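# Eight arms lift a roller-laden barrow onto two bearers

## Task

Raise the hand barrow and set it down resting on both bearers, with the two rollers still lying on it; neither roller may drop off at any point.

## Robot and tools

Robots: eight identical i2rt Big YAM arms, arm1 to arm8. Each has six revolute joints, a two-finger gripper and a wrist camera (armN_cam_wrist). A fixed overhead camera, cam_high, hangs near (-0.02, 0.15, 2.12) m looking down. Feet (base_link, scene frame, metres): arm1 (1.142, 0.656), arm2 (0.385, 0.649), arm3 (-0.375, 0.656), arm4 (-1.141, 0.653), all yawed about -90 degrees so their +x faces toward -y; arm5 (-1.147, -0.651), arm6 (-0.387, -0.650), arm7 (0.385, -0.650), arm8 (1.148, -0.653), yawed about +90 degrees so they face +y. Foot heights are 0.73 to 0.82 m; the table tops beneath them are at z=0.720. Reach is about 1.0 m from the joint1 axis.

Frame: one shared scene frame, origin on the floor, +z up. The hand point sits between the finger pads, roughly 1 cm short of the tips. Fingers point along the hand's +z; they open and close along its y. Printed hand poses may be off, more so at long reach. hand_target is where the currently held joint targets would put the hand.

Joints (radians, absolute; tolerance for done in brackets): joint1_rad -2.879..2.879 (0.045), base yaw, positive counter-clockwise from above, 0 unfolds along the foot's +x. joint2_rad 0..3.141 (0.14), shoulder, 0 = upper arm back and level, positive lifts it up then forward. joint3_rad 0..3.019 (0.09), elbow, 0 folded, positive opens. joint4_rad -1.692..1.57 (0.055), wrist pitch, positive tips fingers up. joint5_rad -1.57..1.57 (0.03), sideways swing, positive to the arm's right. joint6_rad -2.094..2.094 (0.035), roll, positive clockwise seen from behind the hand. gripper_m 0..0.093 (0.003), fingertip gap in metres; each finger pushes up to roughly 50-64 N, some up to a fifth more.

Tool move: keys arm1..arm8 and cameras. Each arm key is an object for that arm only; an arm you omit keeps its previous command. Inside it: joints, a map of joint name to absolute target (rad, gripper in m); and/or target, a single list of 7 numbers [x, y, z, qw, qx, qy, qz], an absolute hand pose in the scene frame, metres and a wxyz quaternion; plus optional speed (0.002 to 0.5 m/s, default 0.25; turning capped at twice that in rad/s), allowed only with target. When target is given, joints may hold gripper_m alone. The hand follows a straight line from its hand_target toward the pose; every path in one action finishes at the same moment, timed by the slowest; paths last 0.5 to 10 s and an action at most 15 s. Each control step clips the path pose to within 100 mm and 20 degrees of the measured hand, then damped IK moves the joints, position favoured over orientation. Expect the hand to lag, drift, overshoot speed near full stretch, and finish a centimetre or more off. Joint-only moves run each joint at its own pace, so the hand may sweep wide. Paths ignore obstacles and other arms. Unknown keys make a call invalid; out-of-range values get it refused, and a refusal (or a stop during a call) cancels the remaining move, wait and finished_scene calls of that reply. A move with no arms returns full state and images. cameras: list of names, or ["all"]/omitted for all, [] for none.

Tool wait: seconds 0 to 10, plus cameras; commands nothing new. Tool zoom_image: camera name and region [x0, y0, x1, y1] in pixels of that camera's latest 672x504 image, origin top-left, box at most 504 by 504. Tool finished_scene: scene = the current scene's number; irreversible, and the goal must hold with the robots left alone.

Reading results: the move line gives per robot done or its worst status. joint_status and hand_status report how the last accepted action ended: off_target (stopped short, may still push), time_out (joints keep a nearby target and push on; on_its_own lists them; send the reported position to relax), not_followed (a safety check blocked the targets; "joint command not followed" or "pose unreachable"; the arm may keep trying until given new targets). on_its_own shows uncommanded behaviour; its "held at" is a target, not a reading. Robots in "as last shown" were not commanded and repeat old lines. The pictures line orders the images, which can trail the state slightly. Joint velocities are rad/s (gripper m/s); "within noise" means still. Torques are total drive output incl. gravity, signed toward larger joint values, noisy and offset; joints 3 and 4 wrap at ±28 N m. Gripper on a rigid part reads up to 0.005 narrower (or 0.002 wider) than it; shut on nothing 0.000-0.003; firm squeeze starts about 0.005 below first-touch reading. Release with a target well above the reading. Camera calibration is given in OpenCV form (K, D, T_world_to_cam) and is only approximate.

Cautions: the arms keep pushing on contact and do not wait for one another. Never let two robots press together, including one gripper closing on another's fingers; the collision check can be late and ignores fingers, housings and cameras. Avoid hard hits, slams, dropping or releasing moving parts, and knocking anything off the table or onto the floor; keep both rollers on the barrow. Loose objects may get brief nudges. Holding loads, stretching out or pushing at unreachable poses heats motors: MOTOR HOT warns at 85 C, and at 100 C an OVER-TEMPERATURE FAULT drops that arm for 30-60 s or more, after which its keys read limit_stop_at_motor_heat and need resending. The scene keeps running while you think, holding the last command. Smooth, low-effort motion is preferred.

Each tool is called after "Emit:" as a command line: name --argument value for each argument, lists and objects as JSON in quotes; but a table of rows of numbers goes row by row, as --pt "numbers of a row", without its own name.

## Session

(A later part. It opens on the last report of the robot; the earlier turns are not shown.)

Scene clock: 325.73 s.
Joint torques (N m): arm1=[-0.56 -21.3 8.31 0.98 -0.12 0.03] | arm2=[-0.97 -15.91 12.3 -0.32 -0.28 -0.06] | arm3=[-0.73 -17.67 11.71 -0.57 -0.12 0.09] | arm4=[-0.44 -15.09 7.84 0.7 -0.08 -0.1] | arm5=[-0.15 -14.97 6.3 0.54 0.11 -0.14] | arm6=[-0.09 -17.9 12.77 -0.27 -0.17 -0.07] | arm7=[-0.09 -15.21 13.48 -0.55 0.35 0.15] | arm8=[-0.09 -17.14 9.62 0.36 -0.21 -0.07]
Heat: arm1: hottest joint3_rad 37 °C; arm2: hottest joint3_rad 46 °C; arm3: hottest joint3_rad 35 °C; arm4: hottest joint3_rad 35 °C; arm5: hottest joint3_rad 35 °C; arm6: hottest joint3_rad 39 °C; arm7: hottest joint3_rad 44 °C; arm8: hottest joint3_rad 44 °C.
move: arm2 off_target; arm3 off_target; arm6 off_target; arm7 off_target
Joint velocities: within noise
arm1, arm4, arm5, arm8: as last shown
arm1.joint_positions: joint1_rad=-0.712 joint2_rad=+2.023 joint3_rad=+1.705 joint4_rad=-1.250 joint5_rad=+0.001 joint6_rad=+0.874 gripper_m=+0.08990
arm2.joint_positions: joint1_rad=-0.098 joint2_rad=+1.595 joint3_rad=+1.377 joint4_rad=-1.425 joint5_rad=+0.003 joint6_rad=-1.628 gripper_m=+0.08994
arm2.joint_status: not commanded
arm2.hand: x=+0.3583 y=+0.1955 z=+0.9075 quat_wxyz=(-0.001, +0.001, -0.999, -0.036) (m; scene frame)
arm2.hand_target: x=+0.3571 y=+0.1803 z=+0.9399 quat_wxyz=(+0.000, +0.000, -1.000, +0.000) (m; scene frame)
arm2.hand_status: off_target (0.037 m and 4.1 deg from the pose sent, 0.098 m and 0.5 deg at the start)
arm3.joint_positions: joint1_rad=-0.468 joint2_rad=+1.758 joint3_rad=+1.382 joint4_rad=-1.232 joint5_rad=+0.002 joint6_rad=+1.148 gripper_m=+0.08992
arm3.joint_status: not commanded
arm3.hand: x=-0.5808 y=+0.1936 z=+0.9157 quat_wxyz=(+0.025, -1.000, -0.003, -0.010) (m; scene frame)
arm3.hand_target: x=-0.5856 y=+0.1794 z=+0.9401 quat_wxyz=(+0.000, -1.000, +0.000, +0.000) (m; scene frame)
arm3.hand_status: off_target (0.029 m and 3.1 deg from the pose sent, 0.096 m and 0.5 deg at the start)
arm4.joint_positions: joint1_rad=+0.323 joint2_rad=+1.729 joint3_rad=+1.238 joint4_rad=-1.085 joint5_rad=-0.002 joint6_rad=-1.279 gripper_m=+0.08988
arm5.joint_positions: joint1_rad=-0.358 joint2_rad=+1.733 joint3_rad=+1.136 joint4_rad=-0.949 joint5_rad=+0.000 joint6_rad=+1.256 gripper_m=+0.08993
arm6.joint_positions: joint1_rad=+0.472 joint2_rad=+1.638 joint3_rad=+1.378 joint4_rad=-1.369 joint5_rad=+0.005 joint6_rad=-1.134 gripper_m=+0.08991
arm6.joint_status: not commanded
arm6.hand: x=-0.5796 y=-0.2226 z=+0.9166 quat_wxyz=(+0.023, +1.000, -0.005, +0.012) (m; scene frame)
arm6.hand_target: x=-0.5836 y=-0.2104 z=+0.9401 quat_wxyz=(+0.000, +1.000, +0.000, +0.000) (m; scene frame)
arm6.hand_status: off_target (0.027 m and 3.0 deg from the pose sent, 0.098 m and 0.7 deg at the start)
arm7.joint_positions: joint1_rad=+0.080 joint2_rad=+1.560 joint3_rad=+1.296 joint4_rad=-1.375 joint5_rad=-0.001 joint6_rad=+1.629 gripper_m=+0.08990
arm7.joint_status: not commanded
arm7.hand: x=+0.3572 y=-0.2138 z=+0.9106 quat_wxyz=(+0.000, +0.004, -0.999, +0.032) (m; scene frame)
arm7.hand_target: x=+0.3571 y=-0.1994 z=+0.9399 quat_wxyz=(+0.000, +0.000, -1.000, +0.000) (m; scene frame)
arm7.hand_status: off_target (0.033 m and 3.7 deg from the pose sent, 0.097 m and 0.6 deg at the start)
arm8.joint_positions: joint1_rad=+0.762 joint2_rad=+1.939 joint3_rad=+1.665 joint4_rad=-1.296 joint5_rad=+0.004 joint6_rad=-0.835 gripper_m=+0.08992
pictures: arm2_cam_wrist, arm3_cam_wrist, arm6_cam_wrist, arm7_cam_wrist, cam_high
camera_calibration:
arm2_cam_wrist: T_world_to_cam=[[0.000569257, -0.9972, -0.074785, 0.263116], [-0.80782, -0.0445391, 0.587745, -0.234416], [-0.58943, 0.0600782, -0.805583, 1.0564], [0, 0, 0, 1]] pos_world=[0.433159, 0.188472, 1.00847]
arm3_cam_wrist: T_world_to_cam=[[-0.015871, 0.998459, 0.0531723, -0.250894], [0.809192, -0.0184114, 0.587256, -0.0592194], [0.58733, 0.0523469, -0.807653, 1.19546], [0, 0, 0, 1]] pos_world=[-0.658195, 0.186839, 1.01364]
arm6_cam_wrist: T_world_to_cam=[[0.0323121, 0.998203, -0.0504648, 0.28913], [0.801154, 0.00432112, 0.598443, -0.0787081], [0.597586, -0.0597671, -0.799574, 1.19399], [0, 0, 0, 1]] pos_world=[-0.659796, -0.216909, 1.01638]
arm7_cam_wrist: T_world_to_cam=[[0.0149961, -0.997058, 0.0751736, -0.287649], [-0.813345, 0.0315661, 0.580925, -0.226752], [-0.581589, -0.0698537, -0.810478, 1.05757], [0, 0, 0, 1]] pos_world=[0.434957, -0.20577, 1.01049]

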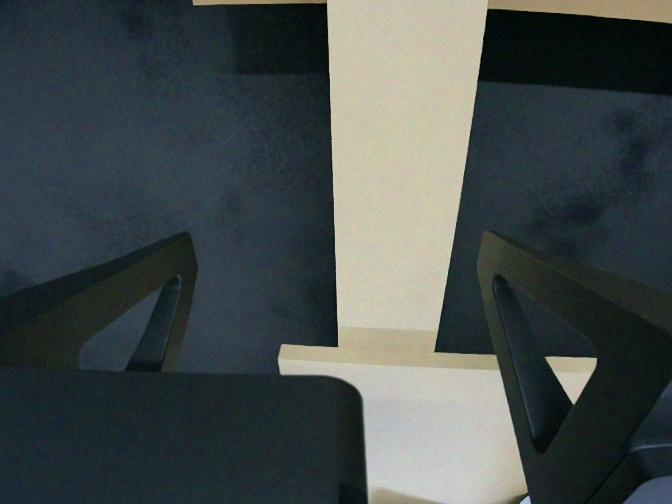

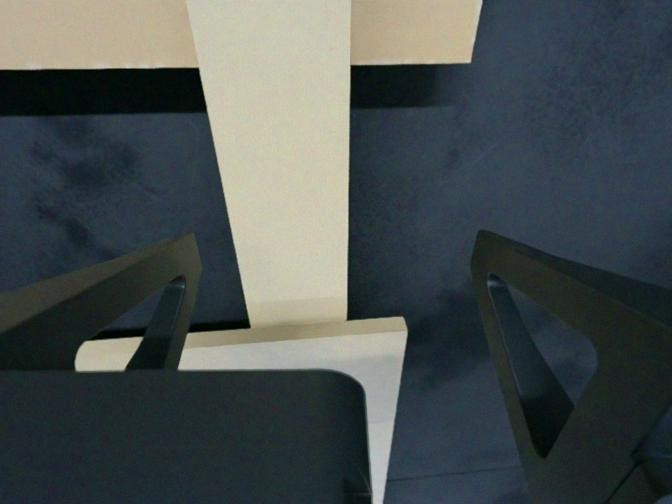

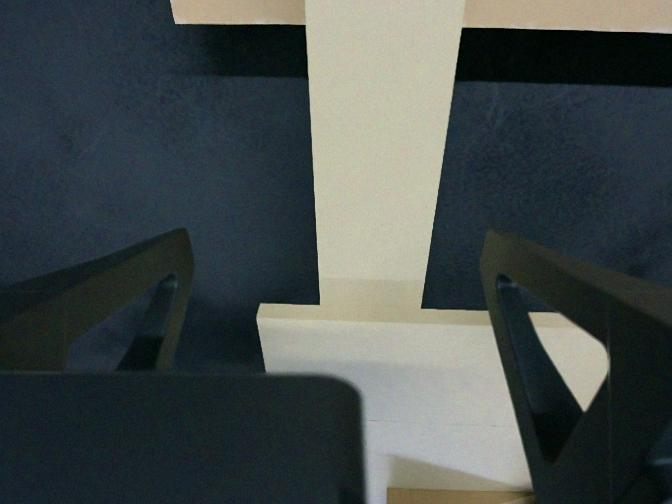

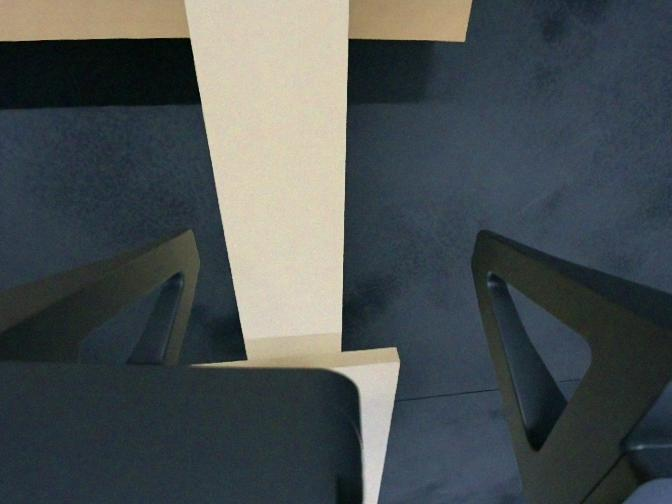

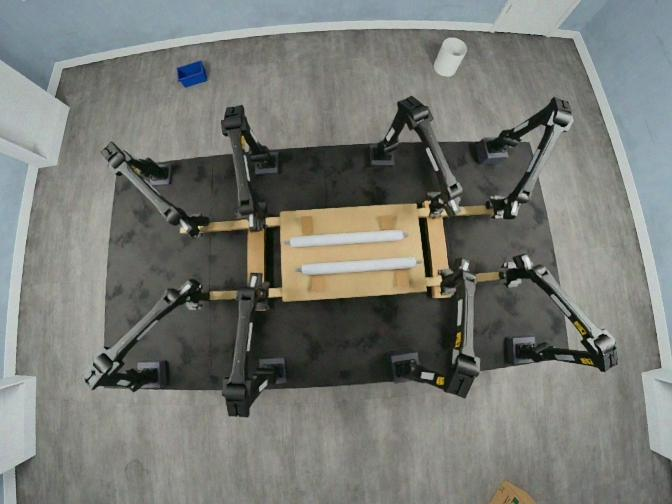

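Emit:
move --arm1 '{"target":[0.751,0.182,1.05,0,1,0,0],"speed":0.08}' --arm2 '{"target":[0.357,0.1785,1.08,0,0,1,0],"speed":0.08}' --arm3 '{"target":[-0.586,0.1785,1.08,0,1,0,0],"speed":0.08}' --arm4 '{"target":[-1.004,0.188,1.05,0,0,1,0],"speed":0.08}' --arm5 '{"target":[-0.997,-0.2045,1.05,0,0,1,0],"speed":0.08}' --arm6 '{"target":[-0.584,-0.2095,1.08,0,1,0,0],"speed":0.08}' --arm7 '{"target":[0.357,-0.198,1.08,0,0,1,0],"speed":0.08}' --arm8 '{"target":[0.755,-0.2112,1.05,0,1,0,0],"speed":0.08}' --cameras '["cam_high","arm1_cam_wrist","arm2_cam_wrist","arm3_cam_wrist","arm4_cam_wrist","arm6_cam_wrist","arm7_cam_wrist","arm5_cam_wrist","arm8_cam_wrist"]'

Scene clock: 332.33 s.
Joint torques (N m): arm1=[-0.85 -22.83 12.93 -0.08 -0.1 0.02] | arm2=[-0.97 -15.5 12.68 -0.08 -0.29 -0.05] | arm3=[-0.73 -17.73 12.89 -0.7 -0.11 0.09] | arm4=[-0.62 -15.15 14.87 -0.2 -0.06 -0.12] | arm5=[0.21 -15.91 11.84 -0.34 0.1 -0.13] | arm6=[0.09 -18.26 13.33 -0.25 -0.18 -0.07] | arm7=[0.09 -14.51 14.12 -0.49 0.33 0.15] | arm8=[-0.03 -17.96 16.59 -0.28 -0.21 -0.07]
Heat: arm1: hottest joint3_rad 37 °C; arm2: hottest joint3_rad 48 °C; arm3: hottest joint3_rad 35 °C; arm4: hottest joint3_rad 36 °C; arm5: hottest joint3_rad 35 °C; arm6: hottest joint3_rad 39 °C; arm7: hottest joint3_rad 44 °C; arm8: hottest joint3_rad 44 °C.
move: arm1 off_target; arm2 off_target; arm3 off_target; arm4 off_target; arm5 off_target; arm6 off_target; arm7 off_target; arm8 off_target
Joint velocities: within noise
arm1.joint_positions: joint1_rad=-0.712 joint2_rad=+1.953 joint3_rad=+2.065 joint4_rad=-1.679 joint5_rad=+0.001 joint6_rad=+0.874 gripper_m=+0.08990
arm1.joint_status: not commanded
arm1.hand: x=+0.7547 y=+0.1859 z=+1.0219 quat_wxyz=(+0.002, -1.000, -0.004, +0.000) (m; scene frame)
arm1.hand_target: x=+0.7518 y=+0.1830 z=+1.0492 quat_wxyz=(-0.018, -1.000, +0.000, +0.015) (m; scene frame)
arm1.hand_status: off_target (0.029 m and 0.5 deg from the pose sent, 0.206 m and 0.6 deg at the start; a joint's target at an end of its range on 29 of 102 steps)
arm2.joint_positions: joint1_rad=-0.098 joint2_rad=+1.546 joint3_rad=+1.688 joint4_rad=-1.689 joint5_rad=+0.003 joint6_rad=-1.628 gripper_m=+0.08995
arm2.joint_status: not commanded
arm2.hand: x=+0.3577 y=+0.1851 z=+1.0464 quat_wxyz=(+0.002, +0.001, -1.000, +0.011) (m; scene frame)
arm2.hand_target: x=+0.3571 y=+0.1803 z=+1.0789 quat_wxyz=(+0.003, +0.000, -0.999, +0.046) (m; scene frame)
arm2.hand_status: off_target (0.034 m and 1.3 deg from the pose sent, 0.173 m and 4.1 deg at the start; a joint's target at an end of its range on 43 of 102 steps)
arm3.joint_positions: joint1_rad=-0.468 joint2_rad=+1.700 joint3_rad=+1.673 joint4_rad=-1.585 joint5_rad=+0.002 joint6_rad=+1.148 gripper_m=+0.08992
arm3.joint_status: not commanded
arm3.hand: x=-0.5835 y=+0.1873 z=+1.0530 quat_wxyz=(+0.027, -1.000, -0.003, -0.011) (m; scene frame)
arm3.hand_target: x=-0.5856 y=+0.1796 z=+1.0799 quat_wxyz=(+0.000, -1.000, +0.000, +0.000) (m; scene frame)
arm3.hand_status: off_target (0.029 m and 3.3 deg from the pose sent, 0.165 m and 3.1 deg at the start)
arm4.joint_positions: joint1_rad=+0.323 joint2_rad=+1.611 joint3_rad=+1.575 joint4_rad=-1.592 joint5_rad=-0.002 joint6_rad=-1.279 gripper_m=+0.08989
arm4.joint_status: not commanded
arm4.hand: x=-1.0072 y=+0.1992 z=+1.0211 quat_wxyz=(+0.010, -0.004, -1.000, -0.029) (m; scene frame)
arm4.hand_target: x=-1.0045 y=+0.1895 z=+1.0498 quat_wxyz=(+0.000, +0.000, -1.000, +0.000) (m; scene frame)
arm4.hand_status: off_target (0.031 m and 3.5 deg from the pose sent, 0.208 m and 0.7 deg at the start)
arm5.joint_positions: joint1_rad=-0.358 joint2_rad=+1.558 joint3_rad=+1.435 joint4_rad=-1.478 joint5_rad=+0.000 joint6_rad=+1.256 gripper_m=+0.08993
arm5.joint_status: not commanded
arm5.hand: x=-1.0011 y=-0.2154 z=+1.0300 quat_wxyz=(+0.008, -0.003, -1.000, +0.020) (m; scene frame)
arm5.hand_target: x=-0.9973 y=-0.2053 z=+1.0501 quat_wxyz=(+0.000, +0.000, -1.000, +0.000) (m; scene frame)
arm5.hand_status: off_target (0.023 m and 2.5 deg from the pose sent, 0.205 m and 0.8 deg at the start)
arm6.joint_positions: joint1_rad=+0.472 joint2_rad=+1.617 joint3_rad=+1.713 joint4_rad=-1.702 joint5_rad=+0.005 joint6_rad=-1.134 gripper_m=+0.08991
arm6.joint_status: not commanded
arm6.hand: x=-0.5825 y=-0.2152 z=+1.0529 quat_wxyz=(+0.013, +1.000, -0.005, +0.007) (m; scene frame)
arm6.hand_target: x=-0.5836 y=-0.2107 z=+1.0792 quat_wxyz=(-0.013, +1.000, +0.000, -0.006) (m; scene frame)
arm6.hand_status: off_target (0.028 m and 1.8 deg from the pose sent, 0.164 m and 3.0 deg at the start; a joint's target at an end of its range on 27 of 102 steps)
arm7.joint_positions: joint1_rad=+0.080 joint2_rad=+1.514 joint3_rad=+1.611 joint4_rad=-1.671 joint5_rad=-0.001 joint6_rad=+1.629 gripper_m=+0.08990
arm7.joint_status: not commanded
arm7.hand: x=+0.3570 y=-0.2043 z=+1.0492 quat_wxyz=(+0.002, +0.004, -1.000, -0.001) (m; scene frame)
arm7.hand_target: x=+0.3572 y=-0.1995 z=+1.0789 quat_wxyz=(+0.002, +0.000, -0.999, -0.032) (m; scene frame)
arm7.hand_status: off_target (0.031 m and 0.5 deg from the pose sent, 0.170 m and 3.7 deg at the start; a joint's target at an end of its range on 36 of 102 steps)
arm8.joint_positions: joint1_rad=+0.762 joint2_rad=+1.867 joint3_rad=+2.003 joint4_rad=-1.697 joint5_rad=+0.004 joint6_rad=-0.835 gripper_m=+0.08992
arm8.joint_status: not commanded
arm8.hand: x=+0.7620 y=-0.2184 z=+1.0093 quat_wxyz=(+0.001, +1.000, -0.003, +0.001) (m; scene frame)
arm8.hand_target: x=+0.7569 y=-0.2133 z=+1.0490 quat_wxyz=(-0.031, +0.999, +0.000, -0.028) (m; scene frame)
arm8.hand_status: off_target (0.042 m and 0.4 deg from the pose sent, 0.209 m and 0.7 deg at the start; a joint's target at an end of its range on 35 of 102 steps)
pictures: arm1_cam_wrist, arm2_cam_wrist, arm3_cam_wrist, arm4_cam_wrist, arm5_cam_wrist, arm6_cam_wrist, arm7_cam_wrist, arm8_cam_wrist, cam_high
camera_calibration:
arm1_cam_wrist: T_world_to_cam=[[-0.000315778, 0.999999, -0.00126044, -0.183235], [0.815646, 0.000986791, 0.57855, -1.20145], [0.578551, -0.000845377, -0.815646, 0.525245], [0, 0, 0, 1]] pos_world=[0.676022, 0.184865, 1.12328]
arm2_cam_wrist: T_world_to_cam=[[0.000527884, -0.999809, 0.0195422, 0.164963], [-0.804664, 0.0111781, 0.593625, -0.334581], [-0.59373, -0.0160383, -0.804505, 1.18317], [0, 0, 0, 1]] pos_world=[0.433169, 0.187647, 1.14725]
arm3_cam_wrist: T_world_to_cam=[[-0.0159543, 0.998267, 0.0566491, -0.25576], [0.808294, -0.0204733, 0.588423, -0.139147], [0.588562, 0.055177, -0.806567, 1.30723], [0, 0, 0, 1]] pos_world=[-0.660995, 0.180339, 1.15073]
arm4_cam_wrist: T_world_to_cam=[[-0.0308499, -0.997706, -0.060266, 0.232551], [-0.805412, -0.0108926, 0.592615, -1.40902], [-0.591912, 0.0668211, -0.803228, 0.337791], [0, 0, 0, 1]] pos_world=[-0.927728, 0.194098, 1.12035]
arm5_cam_wrist: T_world_to_cam=[[-0.00474029, -0.999615, 0.0273559, -0.247503], [-0.800965, 0.0201736, 0.598372, -1.40988], [-0.598693, -0.0190746, -0.800752, 0.34566], [0, 0, 0, 1]] pos_world=[-0.923493, -0.212372, 1.12719]
arm6_cam_wrist: T_world_to_cam=[[0.0320192, 0.999017, -0.0306481, 0.267782], [0.806607, -0.0077204, 0.591037, -0.149539], [0.59022, -0.0436455, -0.806062, 1.31107], [0, 0, 0, 1]] pos_world=[-0.661776, -0.211451, 1.1534]
arm7_cam_wrist: T_world_to_cam=[[0.015005, -0.999832, 0.0105041, -0.221289], [-0.810859, -0.00602084, 0.58521, -0.320859], [-0.585049, -0.0172984, -0.810813, 1.18283], [0, 0, 0, 1]] pos_world=[0.435161, -0.202723, 1.14915]
arm8_cam_wrist: T_world_to_cam=[[-0.00671091, 0.999868, -0.0148067, 0.238812], [0.815881, 0.0140361, 0.57805, -1.19897], [0.578181, -0.00820125, -0.815867, 0.507008], [0, 0, 0, 1]] pos_world=[0.686679, -0.217793, 1.11025]

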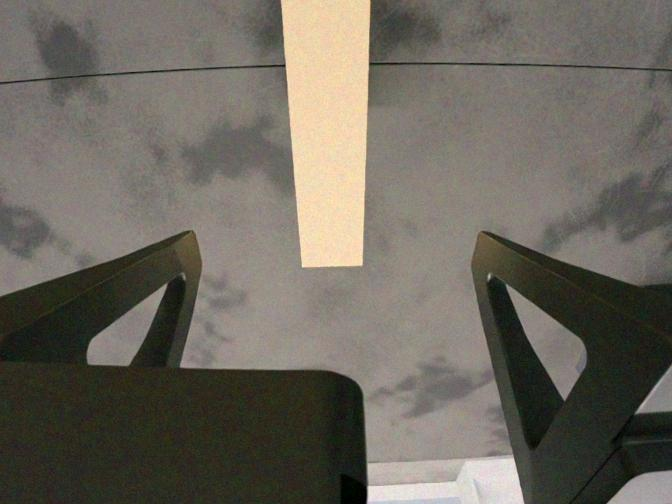

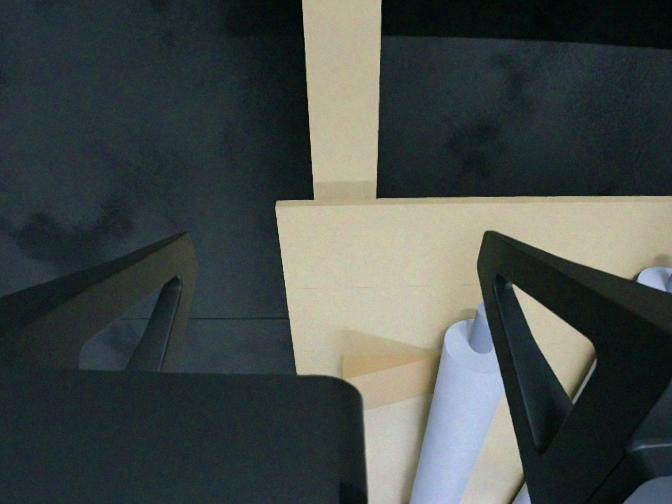

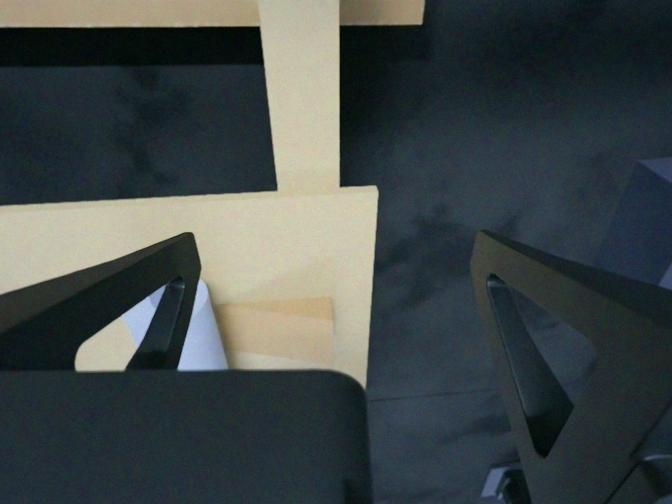

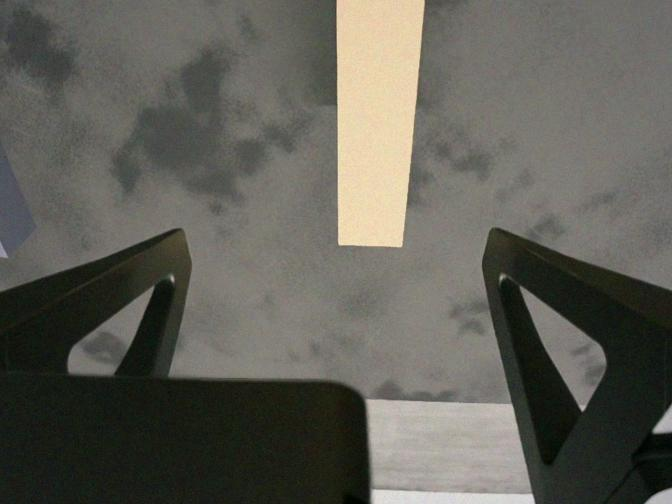

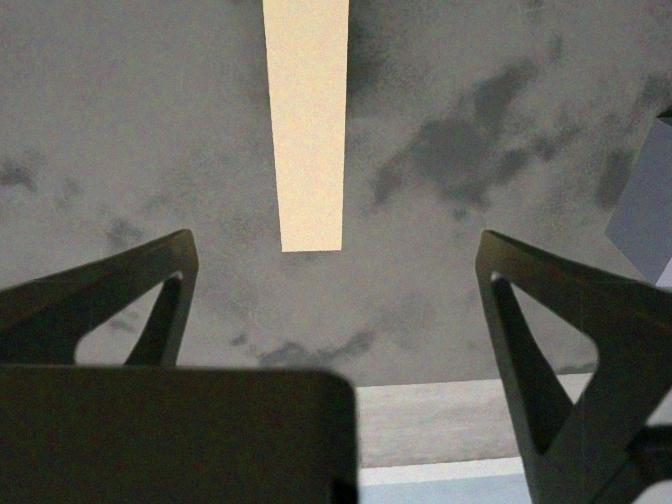

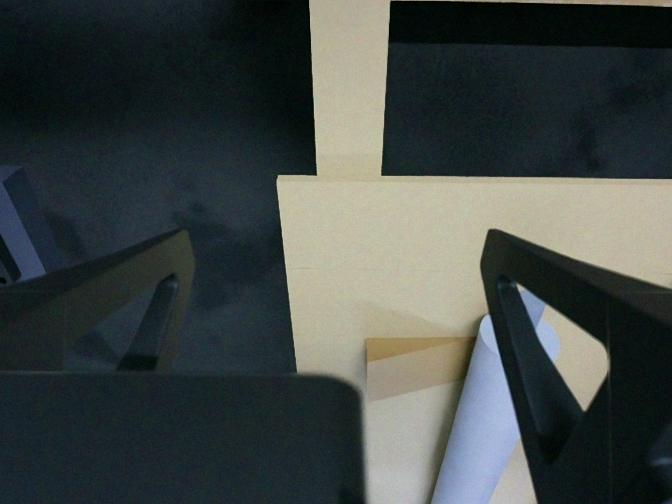

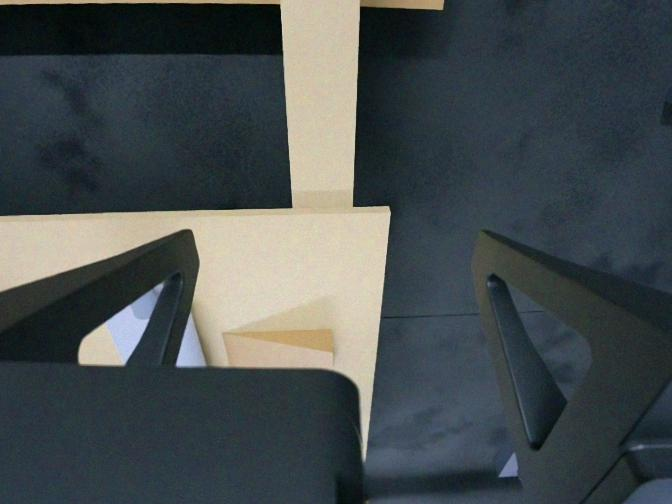

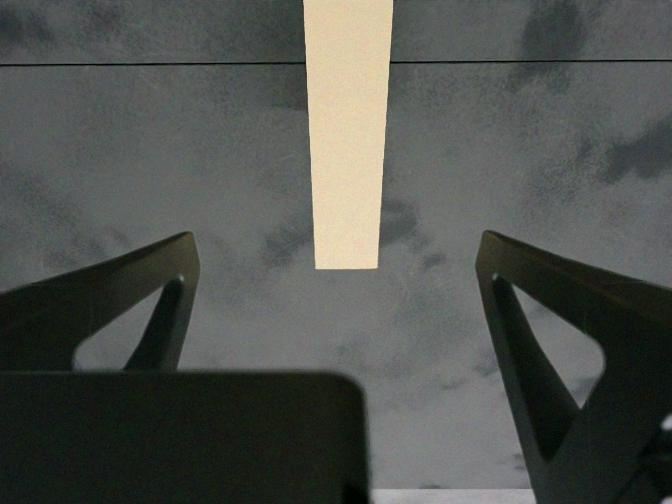

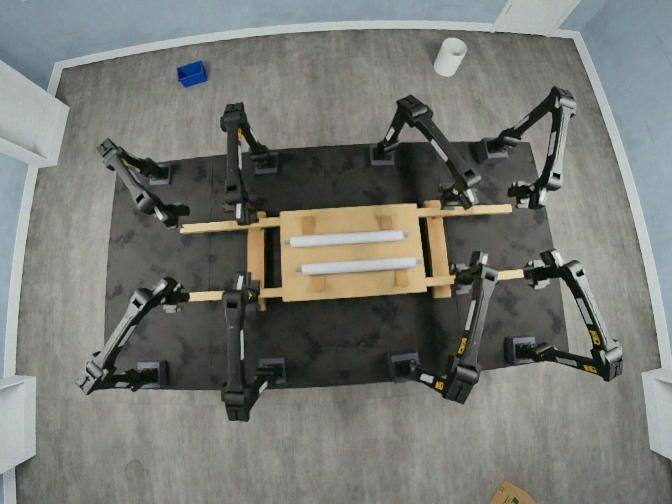

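Emit:
move --arm1 '{"target":[0.95,0.44,1.05,0.179,0.684,0.179,-0.684],"speed":0.2}' --arm4 '{"target":[-0.95,0.44,1.05,0.684,0.179,0.684,-0.179],"speed":0.2}' --cameras '["cam_high","arm1_cam_wrist","arm4_cam_wrist"]'

Scene clock: 348.63 s.
Joint torques (N m): arm1=[0.26 -0.26 9.98 3.12 0.13 -0.07] | arm2=[-0.91 -15.33 12.72 -0.06 -0.29 -0.05] | arm3=[-0.73 -17.73 12.89 -0.68 -0.12 0.09] | arm4=[0.09 0.97 10.4 2.47 0.21 0.11] | arm5=[0.21 -16.09 11.86 -0.24 0.1 -0.14] | arm6=[0.09 -18.32 13.26 -0.2 -0.17 -0.07] | arm7=[0.26 -14.97 14.12 -0.49 0.34 0.17] | arm8=[-0.03 -17.96 16.59 -0.28 -0.21 -0.07]
Heat: arm1: hottest joint3_rad 38 °C; arm2: hottest joint3_rad 48 °C; arm3: hottest joint3_rad 36 °C; arm4: hottest joint3_rad 38 °C; arm5: hottest joint3_rad 38 °C; arm6: hottest joint3_rad 39 °C; arm7: hottest joint3_rad 47 °C; arm8: hottest joint3_rad 49 °C.
move: arm1 done; arm4 done
Joint velocities: within noise
arm1.joint_positions: joint1_rad=-0.329 joint2_rad=+0.305 joint3_rad=+0.219 joint4_rad=+0.063 joint5_rad=+0.760 joint6_rad=+0.009 gripper_m=+0.08990
arm1.joint_status: not commanded
arm1.hand: x=+0.9472 y=+0.4403 z=+1.0442 quat_wxyz=(-0.170, -0.692, -0.182, +0.678) (m; scene frame)
arm1.hand_target: x=+0.9499 y=+0.4400 z=+1.0499 quat_wxyz=(-0.179, -0.684, -0.179, +0.684) (m; scene frame)
arm1.hand_status: done (0.006 m and 1.6 deg from the pose sent, 0.322 m and 93.6 deg at the start)
arm2, arm3, arm5, arm7, arm8: as last shown
arm3.joint_positions: joint1_rad=-0.468 joint2_rad=+1.700 joint3_rad=+1.673 joint4_rad=-1.586 joint5_rad=+0.002 joint6_rad=+1.148 gripper_m=+0.08992
arm3.hand: x=-0.5835 y=+0.1874 z=+1.0530 quat_wxyz=(+0.027, -1.000, -0.003, -0.011) (m; scene frame)
arm4.joint_positions: joint1_rad=+0.319 joint2_rad=+0.295 joint3_rad=+0.212 joint4_rad=+0.067 joint5_rad=-0.775 joint6_rad=-0.004 gripper_m=+0.08989
arm4.joint_status: not commanded
arm4.hand: x=-0.9511 y=+0.4378 z=+1.0471 quat_wxyz=(-0.678, -0.184, -0.689, +0.177) (m; scene frame)
arm4.hand_target: x=-0.9500 y=+0.4400 z=+1.0501 quat_wxyz=(-0.684, -0.179, -0.684, +0.179) (m; scene frame)
arm4.hand_status: done (0.004 m and 1.1 deg from the pose sent, 0.249 m and 95.5 deg at the start)
arm5.joint_positions: joint1_rad=-0.358 joint2_rad=+1.558 joint3_rad=+1.435 joint4_rad=-1.479 joint5_rad=+0.000 joint6_rad=+1.256 gripper_m=+0.08993
arm5.hand: x=-1.0012 y=-0.2155 z=+1.0300 quat_wxyz=(+0.008, -0.003, -1.000, +0.021) (m; scene frame)
arm6.joint_positions: joint1_rad=+0.472 joint2_rad=+1.617 joint3_rad=+1.714 joint4_rad=-1.702 joint5_rad=+0.005 joint6_rad=-1.134 gripper_m=+0.08991
arm6.joint_status: not commanded
arm6.hand: x=-0.5826 y=-0.2150 z=+1.0531 quat_wxyz=(+0.013, +1.000, -0.005, +0.007) (m; scene frame)
arm6.hand_target: x=-0.5836 y=-0.2106 z=+1.0793 quat_wxyz=(-0.013, +1.000, +0.000, -0.006) (m; scene frame)
arm6.hand_status: not commanded
pictures: arm1_cam_wrist, arm4_cam_wrist, cam_high
camera_calibration:
arm1_cam_wrist: T_world_to_cam=[[-0.487859, 0.87291, 0.00474511, 0.0739196], [0.520239, 0.295112, -0.801412, 0.219584], [-0.70096, -0.388507, -0.598094, 1.58771], [0, 0, 0, 1]] pos_world=[1.03475, 0.487511, 1.12523]
arm4_cam_wrist: T_world_to_cam=[[-0.491311, -0.870565, -0.0270167, -0.0545044], [-0.503624, 0.309258, -0.806674, 0.235483], [0.710617, -0.382721, -0.590379, 1.58877], [0, 0, 0, 1]] pos_world=[-1.03719, 0.487782, 1.12646]

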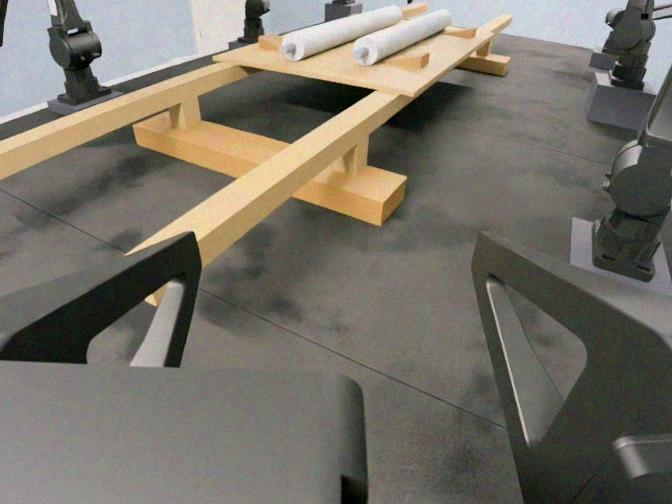

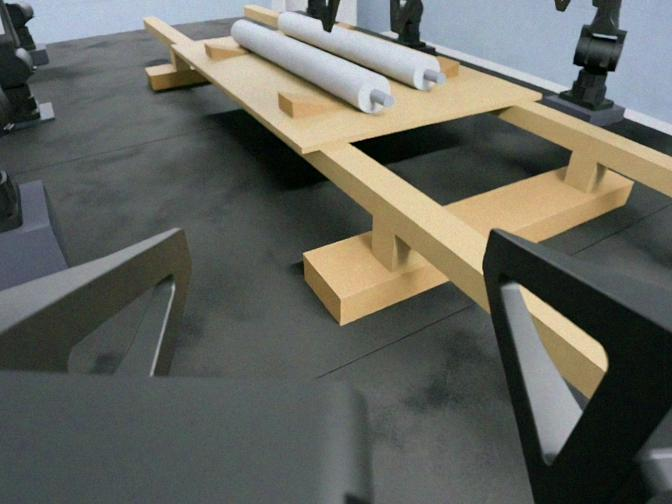

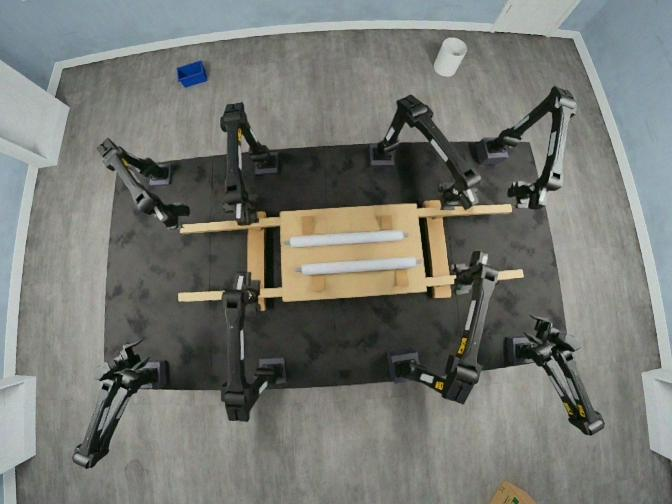

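Emit:
finished_scene --scene 1

The scene is finished: the task was done.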